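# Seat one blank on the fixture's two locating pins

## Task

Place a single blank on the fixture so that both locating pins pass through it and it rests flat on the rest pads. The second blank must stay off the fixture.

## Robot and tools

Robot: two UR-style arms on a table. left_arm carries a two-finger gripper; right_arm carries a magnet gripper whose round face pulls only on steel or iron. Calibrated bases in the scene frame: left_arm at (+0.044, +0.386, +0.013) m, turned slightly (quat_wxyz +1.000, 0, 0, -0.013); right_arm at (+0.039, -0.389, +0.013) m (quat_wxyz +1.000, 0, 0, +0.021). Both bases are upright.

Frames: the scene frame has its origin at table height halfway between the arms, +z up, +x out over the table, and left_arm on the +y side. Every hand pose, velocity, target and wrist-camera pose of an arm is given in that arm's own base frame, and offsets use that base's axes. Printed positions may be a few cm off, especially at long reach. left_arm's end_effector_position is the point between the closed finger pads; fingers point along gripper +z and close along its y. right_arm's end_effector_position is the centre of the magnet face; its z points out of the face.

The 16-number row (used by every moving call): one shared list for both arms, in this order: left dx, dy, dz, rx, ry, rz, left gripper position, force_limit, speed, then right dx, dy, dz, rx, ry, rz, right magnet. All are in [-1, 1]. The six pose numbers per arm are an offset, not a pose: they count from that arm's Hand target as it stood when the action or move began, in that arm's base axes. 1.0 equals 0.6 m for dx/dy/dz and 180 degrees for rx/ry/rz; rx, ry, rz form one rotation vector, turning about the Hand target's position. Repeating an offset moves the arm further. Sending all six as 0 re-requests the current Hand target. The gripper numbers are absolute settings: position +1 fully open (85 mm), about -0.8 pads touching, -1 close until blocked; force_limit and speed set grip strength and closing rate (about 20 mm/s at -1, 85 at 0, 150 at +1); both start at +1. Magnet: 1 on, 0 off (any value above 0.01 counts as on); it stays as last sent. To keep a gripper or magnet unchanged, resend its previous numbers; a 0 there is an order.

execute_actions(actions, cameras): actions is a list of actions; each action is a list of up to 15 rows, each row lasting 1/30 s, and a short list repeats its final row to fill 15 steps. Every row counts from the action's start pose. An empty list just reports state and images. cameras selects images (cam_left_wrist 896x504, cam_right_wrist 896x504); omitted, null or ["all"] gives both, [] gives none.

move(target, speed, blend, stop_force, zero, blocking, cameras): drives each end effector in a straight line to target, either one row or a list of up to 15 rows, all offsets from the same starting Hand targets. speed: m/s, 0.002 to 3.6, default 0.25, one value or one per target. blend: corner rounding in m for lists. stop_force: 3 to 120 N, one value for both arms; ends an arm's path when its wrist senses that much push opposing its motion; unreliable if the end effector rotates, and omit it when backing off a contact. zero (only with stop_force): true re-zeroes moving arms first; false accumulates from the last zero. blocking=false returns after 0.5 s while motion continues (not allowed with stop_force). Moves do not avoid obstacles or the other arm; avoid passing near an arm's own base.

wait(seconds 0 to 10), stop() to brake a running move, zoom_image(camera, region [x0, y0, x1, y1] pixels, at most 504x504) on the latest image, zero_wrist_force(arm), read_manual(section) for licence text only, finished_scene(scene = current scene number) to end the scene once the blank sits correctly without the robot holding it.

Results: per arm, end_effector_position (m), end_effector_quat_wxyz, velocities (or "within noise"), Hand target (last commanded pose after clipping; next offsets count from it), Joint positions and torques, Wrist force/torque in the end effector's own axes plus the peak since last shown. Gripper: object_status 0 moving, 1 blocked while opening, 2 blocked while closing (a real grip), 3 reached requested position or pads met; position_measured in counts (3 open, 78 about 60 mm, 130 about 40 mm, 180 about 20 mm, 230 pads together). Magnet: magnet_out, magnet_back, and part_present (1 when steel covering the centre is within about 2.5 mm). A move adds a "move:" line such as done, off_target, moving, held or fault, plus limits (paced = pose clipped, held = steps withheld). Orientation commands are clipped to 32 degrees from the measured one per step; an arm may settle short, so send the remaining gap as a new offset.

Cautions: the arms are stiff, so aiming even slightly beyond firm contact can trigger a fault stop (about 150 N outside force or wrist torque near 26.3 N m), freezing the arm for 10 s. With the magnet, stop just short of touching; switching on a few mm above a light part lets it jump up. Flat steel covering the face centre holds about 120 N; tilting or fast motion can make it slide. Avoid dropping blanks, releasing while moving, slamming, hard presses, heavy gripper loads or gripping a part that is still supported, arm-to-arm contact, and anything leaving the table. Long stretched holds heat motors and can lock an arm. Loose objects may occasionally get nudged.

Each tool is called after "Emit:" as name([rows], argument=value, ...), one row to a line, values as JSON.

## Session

Emit:
execute_actions(actions=[])

Scene clock: 0.00 s.
left_arm: end_effector_position=(+0.2958, +0.4978, +0.3319) position_measured=3 object_status=3 end_effector_quat_wxyz=(-0.106, +0.149, +0.983, -0.021) | right_arm: end_effector_position=(+0.4243, -0.0191, +0.3698) magnet_out=0 magnet_back=1 part_present=0 end_effector_quat_wxyz=(-0.446, +0.886, -0.026, +0.125)
Joint positions: left_arm=[0.739 -1.316 1.251 -1.336 -1.433 1.028] | right_arm=[-0.762 -1.764 1.874 -1.114 -0.744 -0.957]
Joint velocities: within noise
Joint torques (N m): no reading
Motor temperatures (°C): left_arm=[30 24 27 29 37 30] | right_arm=[35 31 30 44 31 38]
Wrist force (N): no reading
Wrist torque (N m): no reading
Wrist force, peak (N): no reading
Hand target: left_arm +0.2958, +0.4978, +0.3319; -0.106, +0.149, +0.983, -0.021 | right_arm +0.4243, -0.0191, +0.3698; -0.446, +0.886, -0.026, +0.125

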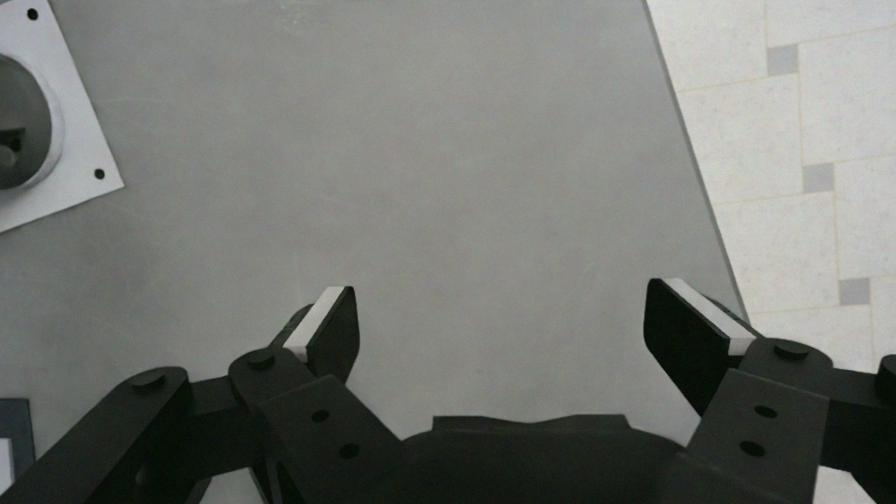

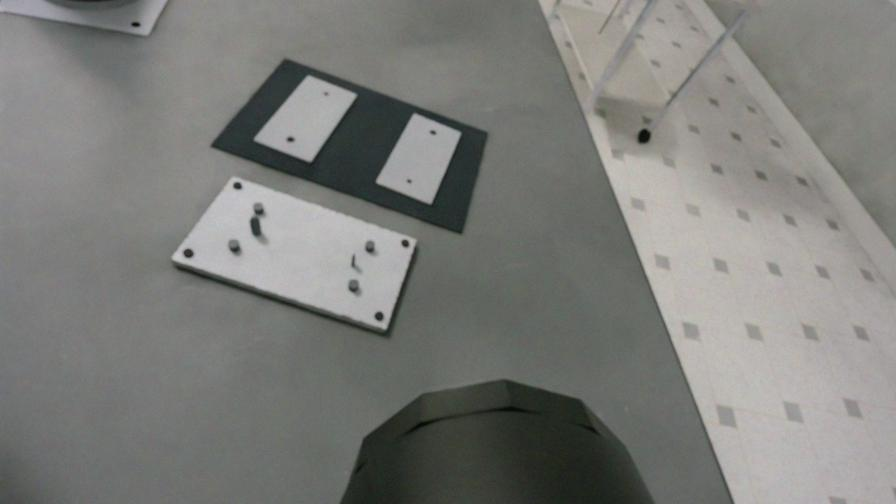

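Emit:
move(target=[0,0,0,0,0,0,1,1,1,0.043,0.65,0.088,-0.295,0.083,0.017,0], speed=0.6, cameras=["cam_right_wrist"])

Scene clock: 2.10 s.
left_arm: end_effector_position=(+0.2958, +0.4978, +0.3319) position_measured=3 object_status=3 end_effector_quat_wxyz=(-0.106, +0.149, +0.983, -0.021) | right_arm: end_effector_position=(+0.4501, +0.3709, +0.4226) magnet_out=0 magnet_back=1 part_present=0 end_effector_quat_wxyz=(+0.000, +1.000, -0.001, +0.000)
Joint positions: left_arm=[0.739 -1.316 1.251 -1.336 -1.433 1.028] | right_arm=[0.458 -1.386 1.283 -1.467 -1.57 0.46]
Joint velocities: within noise
Joint torques (N m): left_arm=[-1.14 -37.57 -26.34 -2.53 0.44 0.25] | right_arm=[8.32 -24.86 -35.33 -1.07 -1.24 1.61]
Motor temperatures (°C): left_arm=[30 24 27 29 37 30] | right_arm=[35 31 30 44 31 38]
Wrist force (N): left_arm=[-0.1 0.1 0.1] | right_arm=[-0.2 -0.7 -0.6]
Wrist torque (N m): left_arm=[0.02 0.02 0.00] | right_arm=[0.05 -0.02 -0.21]
Wrist force, peak (N): left_arm=[0.1 0.3 0.1] | right_arm=[-0.8 -3.3 0.1]
Hand target: left_arm +0.2958, +0.4978, +0.3319; -0.106, +0.149, +0.983, -0.021 | right_arm +0.4501, +0.3709, +0.4226; +0.000, +1.000, -0.001, +0.000
Off the commanded pose: left_arm 0.000 m, 0 deg | right_arm 0.000 m, 0 deg.
move: done
Images, in order (width x height): cam_right_wrist 896x504.

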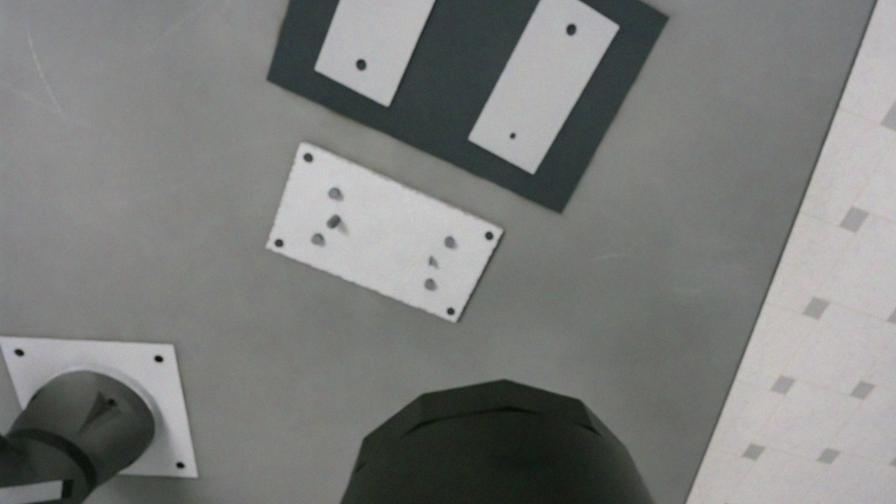

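Emit:
move(target=[0,0,0,0,0,0,1,1,1,0.18,0.2017,-0.5368,0,0,-0.5,0], speed=0.6, cameras=["cam_right_wrist"])

Emit:
move(target=[0,0,0,0,0,0,1,1,1,-0.07,-0.175,0,0,0,0,0], cameras=["cam_right_wrist"])

Scene clock: 4.53 s.
left_arm: end_effector_position=(+0.2958, +0.4978, +0.3319) position_measured=3 object_status=3 end_effector_quat_wxyz=(-0.106, +0.149, +0.983, -0.021) | right_arm: end_effector_position=(+0.5581, +0.4919, +0.1006) magnet_out=0 magnet_back=1 part_present=0 end_effector_quat_wxyz=(+0.000, +0.707, -0.708, +0.000)
Joint positions: left_arm=[0.739 -1.316 1.251 -1.336 -1.433 1.028] | right_arm=[0.542 -0.84 1.317 -2.049 -1.57 2.114]
Joint velocities: within noise
Joint torques (N m): left_arm=[-2.18 -38.12 -25.6 -2.38 1.02 0.04] | right_arm=[7.51 -43.12 -33.02 -4.68 -1.45 1.48]
Motor temperatures (°C): left_arm=[30 24 27 29 37 30] | right_arm=[35 31 29 44 31 38]
Wrist force (N): left_arm=[0.2 -0.2 -0.1] | right_arm=[-0.5 -0.9 -0.6]
Wrist torque (N m): left_arm=[-0.04 -0.03 0.00] | right_arm=[0.03 -0.03 -0.22]
Wrist force, peak (N): left_arm=[-0.2 -0.3 0.1] | right_arm=[-0.4 -0.7 -1.7]
Hand target: left_arm +0.2958, +0.4978, +0.3319; -0.106, +0.149, +0.983, -0.021 | right_arm +0.5581, +0.4919, +0.1005; +0.000, +0.707, -0.708, +0.000
Off the commanded pose: left_arm 0.000 m, 0 deg | right_arm 0.000 m, 0 deg.
move: done
Images, in order (width x height): cam_right_wrist 896x504.

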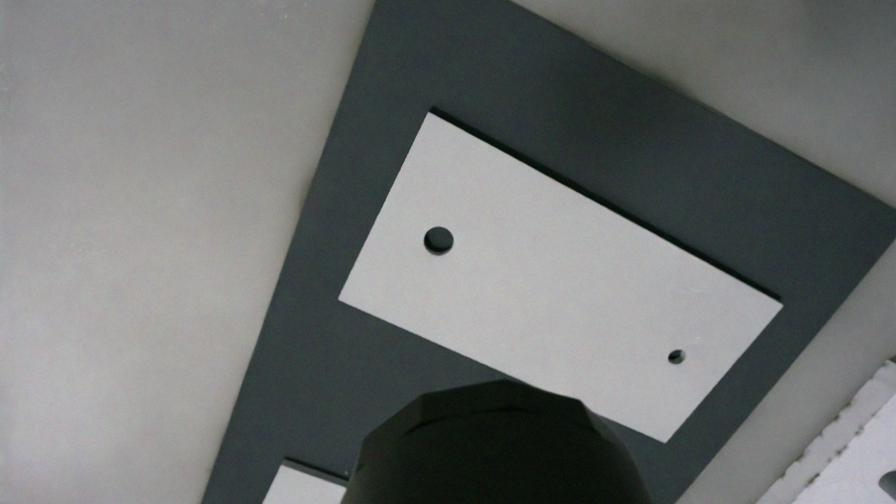

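Scene clock: 5.73 s.
left_arm: end_effector_position=(+0.2958, +0.4978, +0.3319) position_measured=3 object_status=3 end_effector_quat_wxyz=(-0.106, +0.149, +0.983, -0.021) | right_arm: end_effector_position=(+0.5162, +0.3870, +0.1005) magnet_out=0 magnet_back=1 part_present=0 end_effector_quat_wxyz=(+0.000, +0.707, -0.708, +0.000)
Joint positions: left_arm=[0.739 -1.316 1.251 -1.336 -1.433 1.028] | right_arm=[0.435 -1.042 1.672 -2.201 -1.57 2.007]
Joint velocities: within noise
Joint torques (N m): left_arm=[-0.32 -38.29 -25.56 -2.25 1.11 0.07] | right_arm=[-8.75 -51.75 -11.06 -4.71 1.23 -1.86]
Motor temperatures (°C): left_arm=[30 24 27 29 37 30] | right_arm=[35 31 29 44 31 38]
Wrist force (N): left_arm=[-0.1 0.0 0.0] | right_arm=[-0.2 -0.7 -0.6]
Wrist torque (N m): left_arm=[0.01 0.02 0.00] | right_arm=[0.05 -0.07 -0.20]
Wrist force, peak (N): left_arm=[-0.2 0.1 -0.2] | right_arm=[-1.9 -1.2 -0.3]
Hand target: left_arm +0.2958, +0.4978, +0.3319; -0.106, +0.149, +0.983, -0.021 | right_arm +0.5161, +0.3869, +0.1005; +0.000, +0.707, -0.708, +0.000
Off the commanded pose: left_arm 0.000 m, 0 deg | right_arm 0.000 m, 0 deg.
move: done
Images, in order (width x height): cam_right_wrist 896x504.

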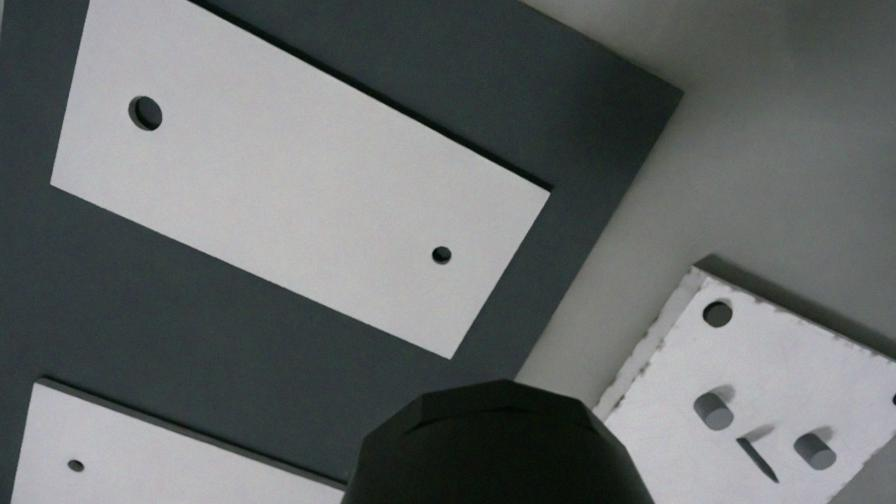

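Emit:
move(target=[0,0,0,0,0,0,1,1,1,-0.3068,-0.1398,0.0667,0,0,0,0], speed=0.35, cameras=["cam_right_wrist"])

Emit:
zoom_image(camera="cam_right_wrist", region=[361, 161, 561, 361])

Emit:
move(target=[0,0,0,0,0,0,1,1,1,0.18,-0.0817,0,0,0,0,0], cameras=["cam_right_wrist"])

Emit:
zoom_image(camera="cam_right_wrist", region=[361, 161, 561, 361])

Scene clock: 7.43 s.
left_arm: end_effector_position=(+0.2958, +0.4978, +0.3319) position_measured=3 object_status=3 end_effector_quat_wxyz=(-0.106, +0.149, +0.983, -0.021) | right_arm: end_effector_position=(+0.3321, +0.3031, +0.1405) magnet_out=0 magnet_back=1 part_present=0 end_effector_quat_wxyz=(+0.000, +0.707, -0.708, +0.000)
Joint positions: left_arm=[0.739 -1.316 1.251 -1.336 -1.433 1.028] | right_arm=[0.438 -1.51 2.195 -2.256 -1.57 2.011]
Joint velocities: within noise
Joint torques (N m): left_arm=[-3.18 -40.12 -26.98 -2.34 1.38 0.16] | right_arm=[-7.33 -30.37 -10.56 -1.09 1.47 -1.94]
Motor temperatures (°C): left_arm=[30 24 27 29 37 30] | right_arm=[35 31 29 44 31 38]
Wrist force (N): left_arm=[0.0 -0.1 0.0] | right_arm=[-0.2 -0.5 -0.8]
Wrist torque (N m): left_arm=[-0.02 0.00 0.00] | right_arm=[0.08 -0.05 -0.23]
Wrist force, peak (N): left_arm=[-0.3 0.0 0.1] | right_arm=[-0.5 -2.4 -0.4]
Hand target: left_arm +0.2958, +0.4978, +0.3319; -0.106, +0.149, +0.983, -0.021 | right_arm +0.3321, +0.3031, +0.1406; +0.000, +0.707, -0.708, +0.000
Off the commanded pose: left_arm 0.000 m, 0 deg | right_arm 0.000 m, 0 deg.
move: done
Images, in order (width x height): cam_right_wrist 896x504.

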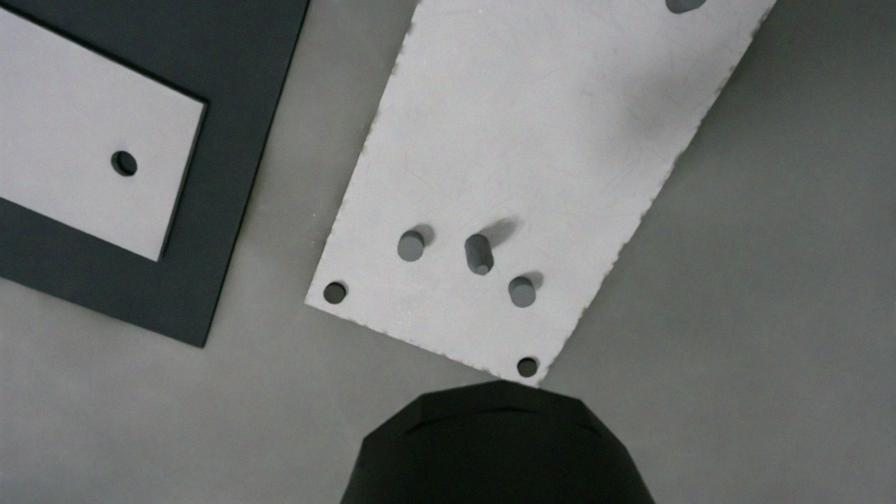

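Scaled by 2.520 from the camera's 896x504 image, which has a finer 1280x720 frame.

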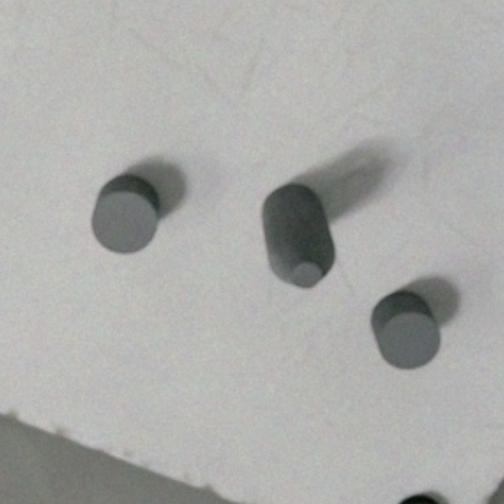

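Scene clock: 8.60 s.
left_arm: end_effector_position=(+0.2958, +0.4978, +0.3319) position_measured=3 object_status=3 end_effector_quat_wxyz=(-0.106, +0.149, +0.983, -0.021) | right_arm: end_effector_position=(+0.4399, +0.2541, +0.1406) magnet_out=0 magnet_back=1 part_present=0 end_effector_quat_wxyz=(+0.000, +0.707, -0.708, +0.000)
Joint positions: left_arm=[0.739 -1.316 1.251 -1.336 -1.433 1.028] | right_arm=[0.258 -1.379 2.041 -2.233 -1.57 1.83]
Joint velocities: within noise
Joint torques (N m): left_arm=[-1.91 -39.03 -26.48 -2.33 1.63 0.18] | right_arm=[-7.32 -20.36 -31.56 -1.08 1.34 -2.12]
Motor temperatures (°C): left_arm=[30 24 27 29 37 30] | right_arm=[35 31 29 44 31 38]
Wrist force (N): left_arm=[-0.1 -0.1 0.0] | right_arm=[-0.5 -1.1 -0.7]
Wrist torque (N m): left_arm=[-0.01 0.02 0.00] | right_arm=[0.04 -0.07 -0.24]
Wrist force, peak (N): left_arm=[-0.3 0.1 -0.1] | right_arm=[0.6 -2.3 -0.8]
Hand target: left_arm +0.2958, +0.4978, +0.3319; -0.106, +0.149, +0.983, -0.021 | right_arm +0.4401, +0.2540, +0.1406; +0.000, +0.707, -0.708, +0.000
Off the commanded pose: left_arm 0.000 m, 0 deg | right_arm 0.000 m, 0 deg.
move: done
Images, in order (width x height): cam_right_wrist 896x504.

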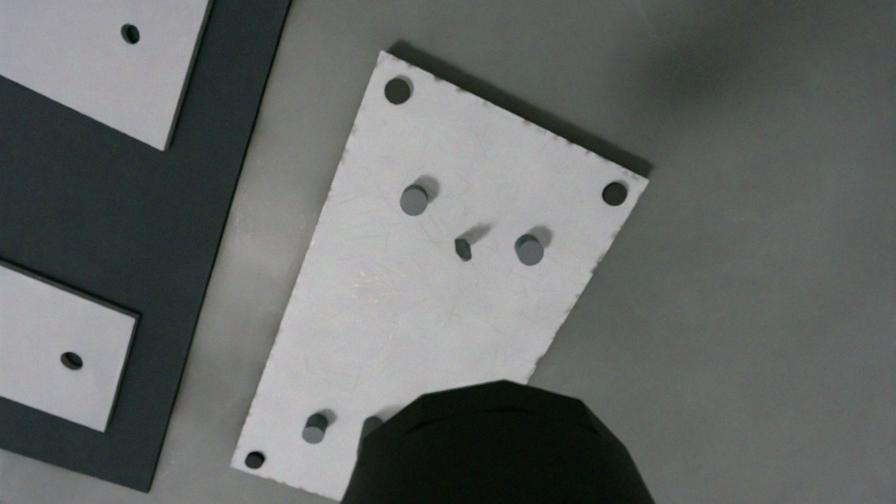

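Scaled by 2.520 from the camera's 896x504 image, which has a finer 1280x720 frame.

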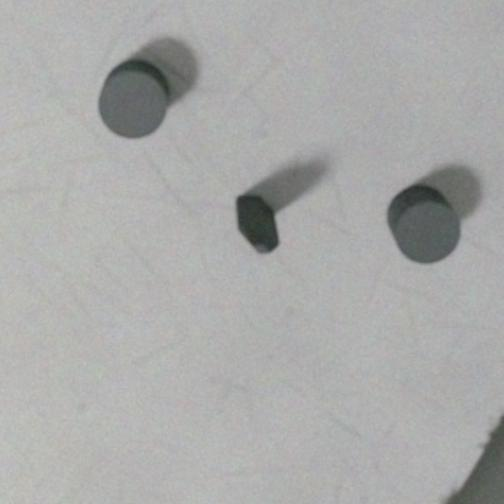

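Emit:
move([
  [0,0,0,0,0,0,1,1,1,0.1704,0.3237,-0.06,0,0,0,0],
  [0,0,0,0,0,0,1,1,1,0.1704,0.3237,-0.2385,0,0,0,0],
], speed=[0.4,0.2], cameras=[])

Emit:
move(target=[0,0,0,0,0,0,1,1,1,0,0,-0.03,0,0,0,0], speed=0.005, stop_force=4, cameras=["cam_right_wrist"])

Emit:
execute_actions([
  [[0,0,0,0,0,0,1,1,1,0,0,0,0,0,0,1]],
], cameras=[])

Scene clock: 10.77 s.
left_arm: end_effector_position=(+0.2958, +0.4978, +0.3319) position_measured=3 object_status=3 end_effector_quat_wxyz=(-0.106, +0.149, +0.983, -0.021) | right_arm: end_effector_position=(+0.5423, +0.4482, -0.0024) magnet_out=0 magnet_back=1 part_present=0 end_effector_quat_wxyz=(+0.000, +0.707, -0.708, +0.000)
Joint positions: left_arm=[0.739 -1.316 1.251 -1.336 -1.433 1.028] | right_arm=[0.5 -0.779 1.523 -2.315 -1.57 2.072]
Joint velocities: within noise
Joint torques (N m): left_arm=[-2.47 -39.89 -25.69 -2.1 1.38 -0.13] | right_arm=[6.54 -41.35 -30.4 -4.64 -0.91 1.81]
Motor temperatures (°C): left_arm=[30 24 27 29 37 30] | right_arm=[35 31 29 44 31 38]
Wrist force (N): left_arm=[-0.1 0.0 -0.1] | right_arm=[-0.1 -0.7 -0.7]
Wrist torque (N m): left_arm=[0.00 0.02 0.00] | right_arm=[0.03 -0.09 -0.19]
Wrist force, peak (N): left_arm=[-0.3 0.0 -0.2] | right_arm=[-1.3 -1.7 -1.9]
Hand target: left_arm +0.2958, +0.4978, +0.3319; -0.106, +0.149, +0.983, -0.021 | right_arm +0.5423, +0.4483, -0.0025; +0.000, +0.707, -0.708, +0.000
Off the commanded pose: left_arm 0.000 m, 0 deg | right_arm 0.000 m, 0 deg.
move: done
No camera images: "cameras" was empty.

Scene clock: 12.57 s.
left_arm: end_effector_position=(+0.2958, +0.4978, +0.3319) position_measured=3 object_status=3 end_effector_quat_wxyz=(-0.106, +0.149, +0.983, -0.021) | right_arm: end_effector_position=(+0.5423, +0.4483, -0.0063) magnet_out=0 magnet_back=1 part_present=0 end_effector_quat_wxyz=(+0.000, +0.707, -0.708, +0.000)
Joint positions: left_arm=[0.739 -1.316 1.251 -1.336 -1.433 1.028] | right_arm=[0.5 -0.773 1.524 -2.322 -1.57 2.072]
Joint velocities: within noise
Joint torques (N m): left_arm=[-4.98 -40.2 -26.53 -1.89 1.64 0.26] | right_arm=[4.41 -53.82 -15.02 -0.96 0.36 1.32]
Motor temperatures (°C): left_arm=[30 24 27 29 37 30] | right_arm=[35 31 29 44 31 38]
Wrist force (N): left_arm=[-0.1 -0.1 0.0] | right_arm=[1.8 1.6 -7.6]
Wrist torque (N m): left_arm=[-0.01 0.01 0.01] | right_arm=[0.14 -0.05 -0.16]
Wrist force, peak (N): left_arm=[-0.1 -0.3 0.3] | right_arm=[6.3 8.1 -17.1]
Hand target: left_arm +0.2958, +0.4978, +0.3319; -0.106, +0.149, +0.983, -0.021 | right_arm +0.5423, +0.4483, -0.0062; +0.000, +0.707, -0.708, +0.000 (not the last commanded pose)
Off the commanded pose: left_arm 0.000 m, 0 deg | right_arm 0.014 m, 0 deg.
move: contact (right_arm)
Images, in order (width x height): cam_right_wrist 896x504.

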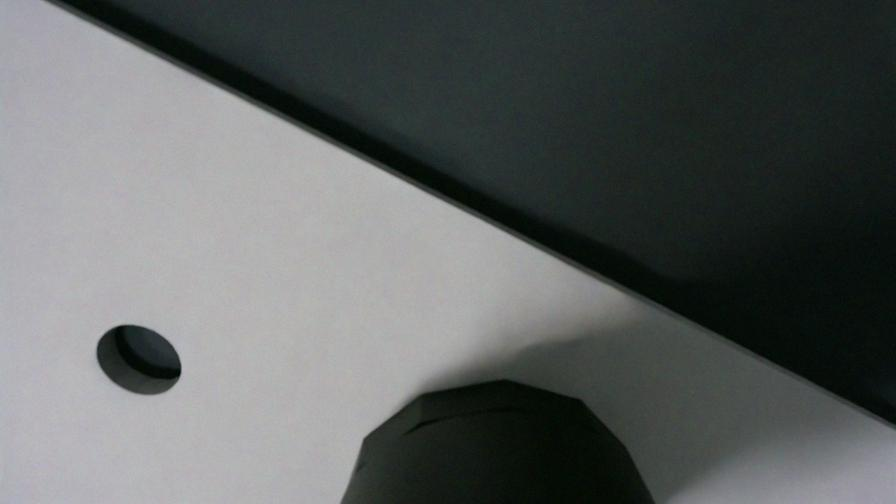

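Scene clock: 13.27 s.
left_arm: end_effector_position=(+0.2958, +0.4978, +0.3319) position_measured=3 object_status=3 end_effector_quat_wxyz=(-0.106, +0.149, +0.983, -0.021) | right_arm: end_effector_position=(+0.5423, +0.4483, -0.0063) magnet_out=1 magnet_back=0 part_present=1 end_effector_quat_wxyz=(+0.000, +0.707, -0.708, +0.000)
Joint positions: left_arm=[0.739 -1.316 1.251 -1.336 -1.433 1.028] | right_arm=[0.5 -0.773 1.524 -2.322 -1.57 2.072]
Joint velocities: within noise
Joint torques (N m): left_arm=[-3.85 -39.39 -26.88 -1.67 1.4 0.04] | right_arm=[2.41 -55.88 -18.14 -1.45 0.04 1.35]
Motor temperatures (°C): left_arm=[30 24 27 29 37 30] | right_arm=[35 31 29 44 31 38]
Wrist force (N): left_arm=[-0.2 0.0 -0.3] | right_arm=[-0.4 -1.5 -2.2]
Wrist torque (N m): left_arm=[0.00 0.02 0.00] | right_arm=[0.18 -0.03 -0.23]
Wrist force, peak (N): left_arm=[-0.2 0.0 -0.3] | right_arm=[1.3 0.4 -7.8]
Hand target: left_arm +0.2958, +0.4978, +0.3319; -0.106, +0.149, +0.983, -0.021 | right_arm +0.5423, +0.4483, -0.0062; +0.000, +0.707, -0.708, +0.000
Off the commanded pose: left_arm 0.000 m, 0 deg | right_arm 0.000 m, 0 deg.
No camera images: "cameras" was empty.

Emit:
move([
  [0,0,0,0,0,0,1,1,1,0,0,0.14,0,0,0,1],
  [0,0,0,0,0,0,1,1,1,-0.2665,-0.2937,0.14,0,0,0.51856,1],
  [0,0,0,0,0,0,1,1,1,-0.2665,-0.2937,0.0667,0,0,0.51856,1],
], speed=[0.15,0.4,0.08], cameras=["cam_right_wrist"])

Emit:
zoom_image(camera="cam_right_wrist", region=[40, 304, 240, 404])

Scene clock: 17.33 s.
left_arm: end_effector_position=(+0.2958, +0.4978, +0.3319) position_measured=3 object_status=3 end_effector_quat_wxyz=(-0.106, +0.149, +0.983, -0.021) | right_arm: end_effector_position=(+0.3824, +0.2720, +0.0339) magnet_out=1 magnet_back=0 part_present=1 end_effector_quat_wxyz=(+0.000, +1.000, +0.028, +0.000)
Joint positions: left_arm=[0.739 -1.316 1.251 -1.336 -1.433 1.028] | right_arm=[0.33 -1.233 2.24 -2.577 -1.57 0.273]
Joint velocities: within noise
Joint torques (N m): left_arm=[-6.96 -40.42 -25.87 -1.41 1.7 0.46] | right_arm=[3.64 -23.9 -7.38 -5 1.54 -1.9]
Motor temperatures (°C): left_arm=[30 24 27 29 37 30] | right_arm=[35 31 29 44 31 38]
Wrist force (N): left_arm=[0.0 0.1 -0.1] | right_arm=[0.0 -1.0 3.3]
Wrist torque (N m): left_arm=[0.02 0.00 0.00] | right_arm=[0.04 -0.09 -0.20]
Wrist force, peak (N): left_arm=[-0.1 0.0 0.4] | right_arm=[0.2 -0.6 4.7]
Hand target: left_arm +0.2958, +0.4978, +0.3319; -0.106, +0.149, +0.983, -0.021 | right_arm +0.3824, +0.2720, +0.0338; +0.000, +1.000, +0.028, +0.000
Off the commanded pose: left_arm 0.000 m, 0 deg | right_arm 0.000 m, 0 deg.
move: done
Images, in order (width x height): cam_right_wrist 896x504.

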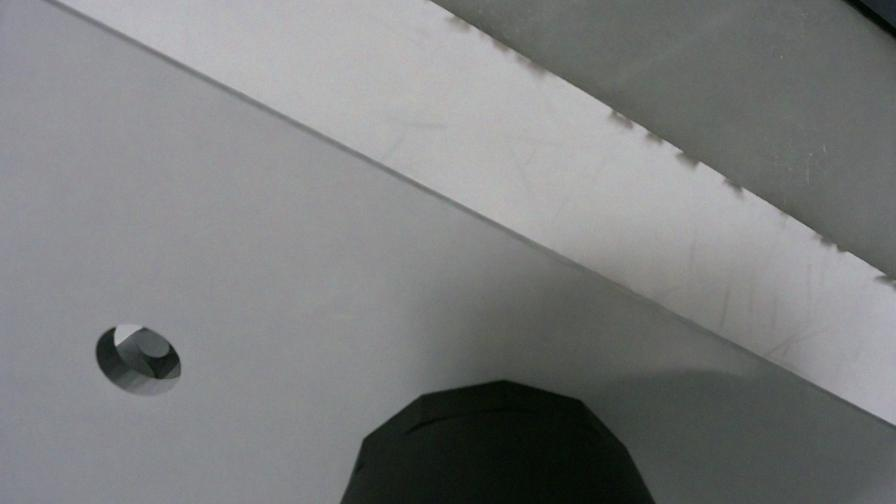

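Scaled by 2.520 from the camera's 896x504 image, which has a finer 1280x720 frame.

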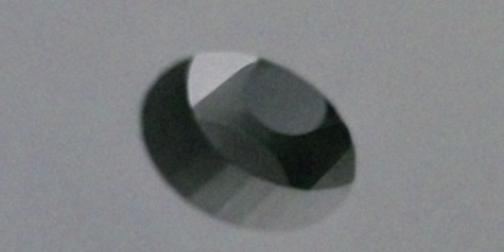

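Emit:
move(target=[0,0,0,0,0,0,1,1,1,0,0,-0.06,0,0,0,1], speed=0.007, stop_force=5, cameras=["cam_right_wrist"])

Emit:
zoom_image(camera="cam_right_wrist", region=[40, 304, 240, 404])

Scene clock: 20.80 s.
left_arm: end_effector_position=(+0.2958, +0.4978, +0.3319) position_measured=3 object_status=3 end_effector_quat_wxyz=(-0.106, +0.149, +0.983, -0.021) | right_arm: end_effector_position=(+0.3824, +0.2720, +0.0247) magnet_out=1 magnet_back=0 part_present=1 end_effector_quat_wxyz=(+0.000, +1.000, +0.028, +0.000)
Joint positions: left_arm=[0.739 -1.316 1.251 -1.336 -1.433 1.028] | right_arm=[0.33 -1.21 2.245 -2.605 -1.57 0.273]
Joint velocities: within noise
Joint torques (N m): left_arm=[-7.37 -40.29 -25.27 -1.56 1.45 0.48] | right_arm=[0.49 -39.97 -26.07 -2.34 -1.75 -0.5]
Motor temperatures (°C): left_arm=[30 24 27 29 37 30] | right_arm=[35 31 29 44 31 38]
Wrist force (N): left_arm=[-0.1 0.0 -0.1] | right_arm=[-3.7 -2.5 4.2]
Wrist torque (N m): left_arm=[0.00 0.02 0.00] | right_arm=[0.06 -0.09 -0.22]
Wrist force, peak (N): left_arm=[-0.2 0.0 -0.3] | right_arm=[-6.7 -4.5 -2.4]
Hand target: left_arm +0.2958, +0.4978, +0.3319; -0.106, +0.149, +0.983, -0.021 | right_arm +0.3824, +0.2720, +0.0247; +0.000, +1.000, +0.028, +0.000 (not the last commanded pose)
Off the commanded pose: left_arm 0.000 m, 0 deg | right_arm 0.027 m, 0 deg.
move: contact (right_arm)
Images, in order (width x height): cam_right_wrist 896x504.

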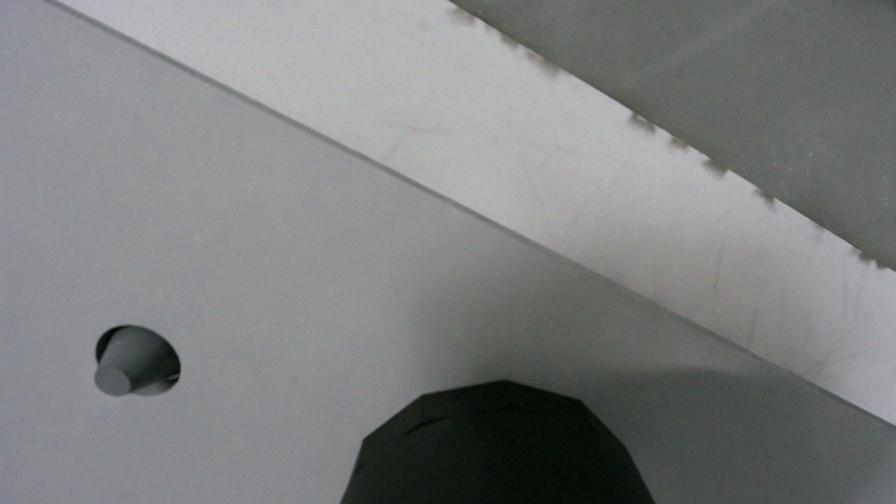

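Scaled by 2.520 from the camera's 896x504 image, which has a finer 1280x720 frame.

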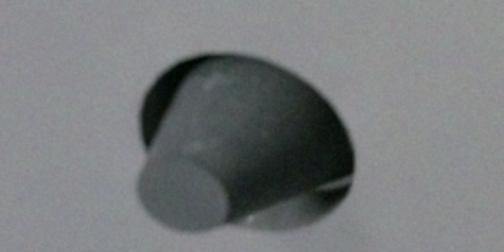

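Emit:
move(target=[0,0,0,0,0,0,1,1,1,-0.0005,0.0002,0,0,0,0,1], speed=0.01, cameras=[])

Emit:
move(target=[0,0,0,0,0,0,1,1,1,0,0,-0.035,0,0,0,1], speed=0.008, stop_force=7, cameras=["cam_right_wrist"])

Scene clock: 21.63 s.
left_arm: end_effector_position=(+0.2958, +0.4978, +0.3319) position_measured=3 object_status=3 end_effector_quat_wxyz=(-0.106, +0.149, +0.983, -0.021) | right_arm: end_effector_position=(+0.3821, +0.2722, +0.0247) magnet_out=1 magnet_back=0 part_present=1 end_effector_quat_wxyz=(+0.000, +1.000, +0.028, +0.000)
Joint positions: left_arm=[0.739 -1.316 1.251 -1.336 -1.433 1.028] | right_arm=[0.331 -1.21 2.245 -2.605 -1.57 0.274]
Joint velocities: within noise
Joint torques (N m): left_arm=[-7.74 -40.45 -25.93 -1.31 1.37 0.12] | right_arm=[6.79 -41.32 -5.67 -4.92 -1.24 1.67]
Motor temperatures (°C): left_arm=[30 24 27 29 37 30] | right_arm=[35 31 29 44 31 38]
Wrist force (N): left_arm=[0.0 0.1 0.1] | right_arm=[-0.1 -1.1 3.5]
Wrist torque (N m): left_arm=[0.01 0.01 0.00] | right_arm=[0.05 -0.08 -0.22]
Wrist force, peak (N): left_arm=[-0.2 0.2 -0.1] | right_arm=[-3.8 -2.6 4.2]
Hand target: left_arm +0.2958, +0.4978, +0.3319; -0.106, +0.149, +0.983, -0.021 | right_arm +0.3821, +0.2722, +0.0247; +0.000, +1.000, +0.028, +0.000
Off the commanded pose: left_arm 0.000 m, 0 deg | right_arm 0.000 m, 0 deg.
move: done
No camera images: "cameras" was empty.

Scene clock: 23.53 s.
left_arm: end_effector_position=(+0.2958, +0.4978, +0.3319) position_measured=3 object_status=3 end_effector_quat_wxyz=(-0.106, +0.149, +0.983, -0.021) | right_arm: end_effector_position=(+0.3821, +0.2722, +0.0197) magnet_out=1 magnet_back=0 part_present=1 end_effector_quat_wxyz=(+0.000, +1.000, +0.028, +0.000)
Joint positions: left_arm=[0.739 -1.316 1.251 -1.336 -1.433 1.028] | right_arm=[0.331 -1.197 2.247 -2.62 -1.57 0.274]
Joint velocities: within noise
Joint torques (N m): left_arm=[-8.56 -41.59 -26.52 -1.11 1.47 0.12] | right_arm=[5.12 -40.89 -25.7 -2.24 0.59 -0.34]
Motor temperatures (°C): left_arm=[30 24 27 29 37 30] | right_arm=[35 31 29 44 31 38]
Wrist force (N): left_arm=[-0.2 0.1 0.1] | right_arm=[-2.4 -0.1 4.4]
Wrist torque (N m): left_arm=[0.02 0.03 0.00] | right_arm=[0.05 -0.10 0.03]
Wrist force, peak (N): left_arm=[-0.1 -0.3 -0.2] | right_arm=[-6.3 3.0 -5.2]
Hand target: left_arm +0.2958, +0.4978, +0.3319; -0.106, +0.149, +0.983, -0.021 | right_arm +0.3821, +0.2722, +0.0197; +0.000, +1.000, +0.028, +0.000 (not the last commanded pose)
Off the commanded pose: left_arm 0.000 m, 0 deg | right_arm 0.016 m, 0 deg.
move: contact (right_arm)
Images, in order (width x height): cam_right_wrist 896x504.

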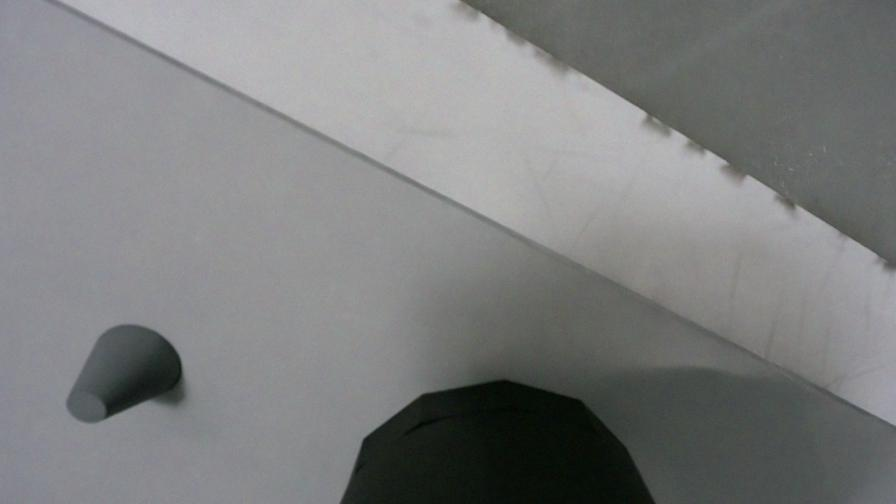

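Emit:
move(target=[0,0,0,0,0,0,1,1,1,-0.0002,-0.0001,0,0,0,-0.001,1], speed=0.01, cameras=[])

Emit:
move(target=[0,0,0,0,0,0,1,1,1,0,0,-0.025,0,0,0,1], speed=0.008, stop_force=9, cameras=["cam_right_wrist"])

Scene clock: 24.40 s.
left_arm: end_effector_position=(+0.2958, +0.4978, +0.3319) position_measured=3 object_status=3 end_effector_quat_wxyz=(-0.106, +0.149, +0.983, -0.021) | right_arm: end_effector_position=(+0.3820, +0.2721, +0.0197) magnet_out=1 magnet_back=0 part_present=1 end_effector_quat_wxyz=(+0.000, +1.000, +0.027, +0.000)
Joint positions: left_arm=[0.739 -1.316 1.251 -1.336 -1.433 1.028] | right_arm=[0.331 -1.197 2.248 -2.621 -1.57 0.277]
Joint velocities: within noise
Joint torques (N m): left_arm=[-9.47 -41.77 -27.4 -1.25 1.4 0.3] | right_arm=[-1.54 -40.67 -4.87 -4.76 0.34 1.55]
Motor temperatures (°C): left_arm=[30 24 27 29 37 30] | right_arm=[35 31 29 44 31 38]
Wrist force (N): left_arm=[-0.1 0.0 0.0] | right_arm=[0.0 -1.0 3.4]
Wrist torque (N m): left_arm=[-0.01 0.02 0.00] | right_arm=[0.06 -0.09 -0.22]
Wrist force, peak (N): left_arm=[-0.3 -0.1 0.1] | right_arm=[-2.8 -0.1 4.9]
Hand target: left_arm +0.2958, +0.4978, +0.3319; -0.106, +0.149, +0.983, -0.021 | right_arm +0.3819, +0.2721, +0.0197; +0.000, +1.000, +0.027, +0.000
Off the commanded pose: left_arm 0.000 m, 0 deg | right_arm 0.000 m, 0 deg.
move: done
No camera images: "cameras" was empty.

Scene clock: 26.53 s.
left_arm: end_effector_position=(+0.2958, +0.4978, +0.3319) position_measured=3 object_status=3 end_effector_quat_wxyz=(-0.106, +0.149, +0.983, -0.021) | right_arm: end_effector_position=(+0.3819, +0.2721, +0.0132) magnet_out=1 magnet_back=0 part_present=1 end_effector_quat_wxyz=(+0.000, +1.000, +0.027, +0.000)
Joint positions: left_arm=[0.739 -1.316 1.251 -1.336 -1.433 1.028] | right_arm=[0.331 -1.18 2.25 -2.64 -1.57 0.277]
Joint velocities: within noise
Joint torques (N m): left_arm=[-9.64 -41.22 -26.96 -1.18 1.6 0.15] | right_arm=[-6.05 -36.71 -22.37 -1.1 0.63 0.89]
Motor temperatures (°C): left_arm=[30 24 27 29 37 30] | right_arm=[35 31 29 44 31 38]
Wrist force (N): left_arm=[0.0 -0.1 0.1] | right_arm=[-1.3 -0.3 -2.0]
Wrist torque (N m): left_arm=[-0.01 0.00 0.00] | right_arm=[0.00 0.38 -0.14]
Wrist force, peak (N): left_arm=[0.0 0.2 -0.3] | right_arm=[-21.6 8.6 -40.9]
Hand target: left_arm +0.2958, +0.4978, +0.3319; -0.106, +0.149, +0.983, -0.021 | right_arm +0.3820, +0.2721, +0.0132; +0.000, +1.000, +0.027, +0.000 (not the last commanded pose)
Off the commanded pose: left_arm 0.000 m, 0 deg | right_arm 0.009 m, 0 deg.
move: contact (right_arm)
Images, in order (width x height): cam_right_wrist 896x504.

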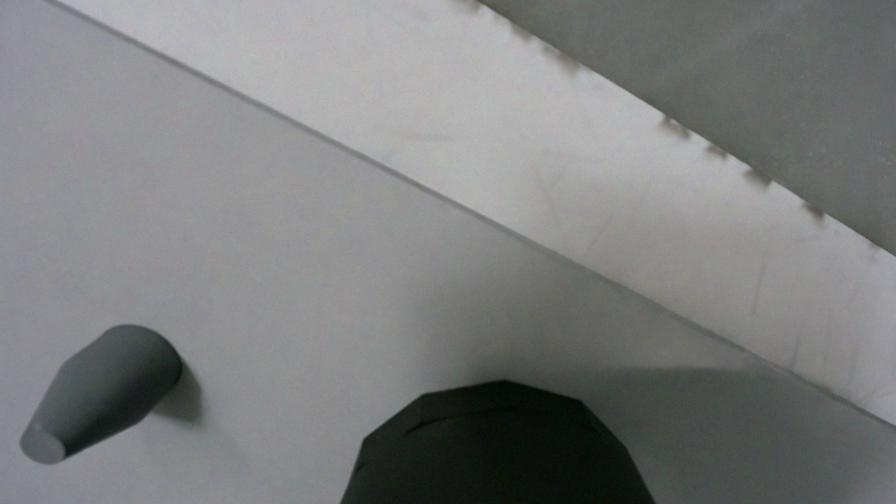

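Emit:
execute_actions([
  [[0,0,0,0,0,0,1,1,1,0,0,0,0,0,0,0]],
], cameras=[])

Emit:
move(target=[0,0,0,0,0,0,1,1,1,0,0,0.2,0,0,0,0], speed=0.2, cameras=["cam_right_wrist"])

Scene clock: 27.40 s.
left_arm: end_effector_position=(+0.2958, +0.4978, +0.3319) position_measured=3 object_status=3 end_effector_quat_wxyz=(-0.106, +0.149, +0.983, -0.021) | right_arm: end_effector_position=(+0.3820, +0.2721, +0.0133) magnet_out=0 magnet_back=1 part_present=0 end_effector_quat_wxyz=(+0.000, +1.000, +0.027, +0.000)
Joint positions: left_arm=[0.739 -1.316 1.251 -1.336 -1.433 1.028] | right_arm=[0.331 -1.18 2.25 -2.64 -1.57 0.277]
Joint velocities: within noise
Joint torques (N m): left_arm=[-9.9 -41.8 -25.71 -0.98 1.49 0.13] | right_arm=[-5.82 -21.25 -20.47 -2.55 0.7 0.47]
Motor temperatures (°C): left_arm=[30 24 27 29 37 30] | right_arm=[35 31 29 44 31 38]
Wrist force (N): left_arm=[0.0 0.0 -0.1] | right_arm=[-6.3 1.7 -13.3]
Wrist torque (N m): left_arm=[0.00 0.01 0.00] | right_arm=[-0.01 0.10 -0.14]
Wrist force, peak (N): left_arm=[-0.1 0.1 0.2] | right_arm=[-6.4 1.9 -14.9]
Hand target: left_arm +0.2958, +0.4978, +0.3319; -0.106, +0.149, +0.983, -0.021 | right_arm +0.3820, +0.2721, +0.0132; +0.000, +1.000, +0.027, +0.000
Off the commanded pose: left_arm 0.000 m, 0 deg | right_arm 0.000 m, 0 deg.
No camera images: "cameras" was empty.

Scene clock: 28.73 s.
left_arm: end_effector_position=(+0.2958, +0.4978, +0.3319) position_measured=3 object_status=3 end_effector_quat_wxyz=(-0.106, +0.149, +0.983, -0.021) | right_arm: end_effector_position=(+0.3819, +0.2721, +0.1332) magnet_out=0 magnet_back=1 part_present=0 end_effector_quat_wxyz=(+0.000, +1.000, +0.027, +0.000)
Joint positions: left_arm=[0.739 -1.316 1.251 -1.336 -1.433 1.028] | right_arm=[0.331 -1.452 2.153 -2.272 -1.57 0.277]
Joint velocities: within noise
Joint torques (N m): left_arm=[-8.94 -40.07 -26.22 -0.79 1.66 0.15] | right_arm=[-7.82 -33.03 -30.37 -0.97 -1.27 -1.95]
Motor temperatures (°C): left_arm=[30 24 27 29 37 30] | right_arm=[35 31 29 44 31 38]
Wrist force (N): left_arm=[0.0 -0.2 0.0] | right_arm=[-0.4 -0.9 -1.1]
Wrist torque (N m): left_arm=[-0.03 0.01 0.00] | right_arm=[0.04 -0.05 -0.22]
Wrist force, peak (N): left_arm=[0.0 0.3 -0.2] | right_arm=[-6.3 1.7 -13.3]
Hand target: left_arm +0.2958, +0.4978, +0.3319; -0.106, +0.149, +0.983, -0.021 | right_arm +0.3820, +0.2721, +0.1332; +0.000, +1.000, +0.027, +0.000
Off the commanded pose: left_arm 0.000 m, 0 deg | right_arm 0.000 m, 0 deg.
move: done
Images, in order (width x height): cam_right_wrist 896x504.

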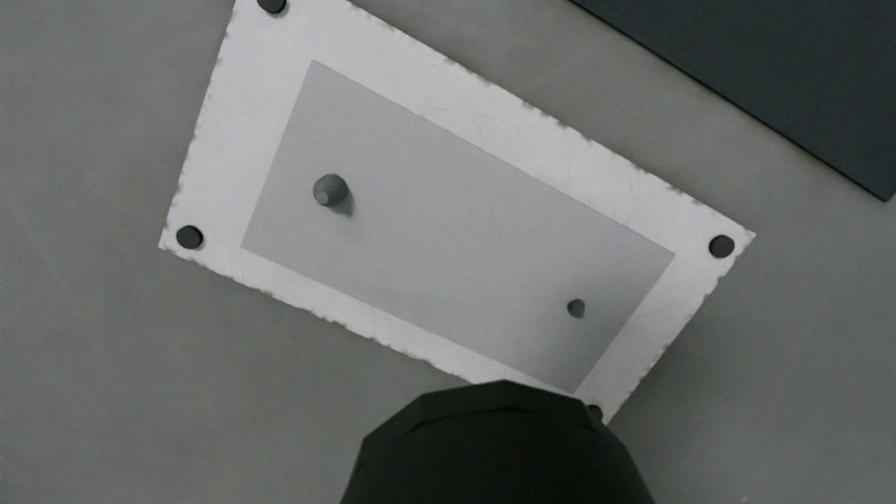

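Emit:
finished_scene(scene=3)

The scene is finished: the task was done.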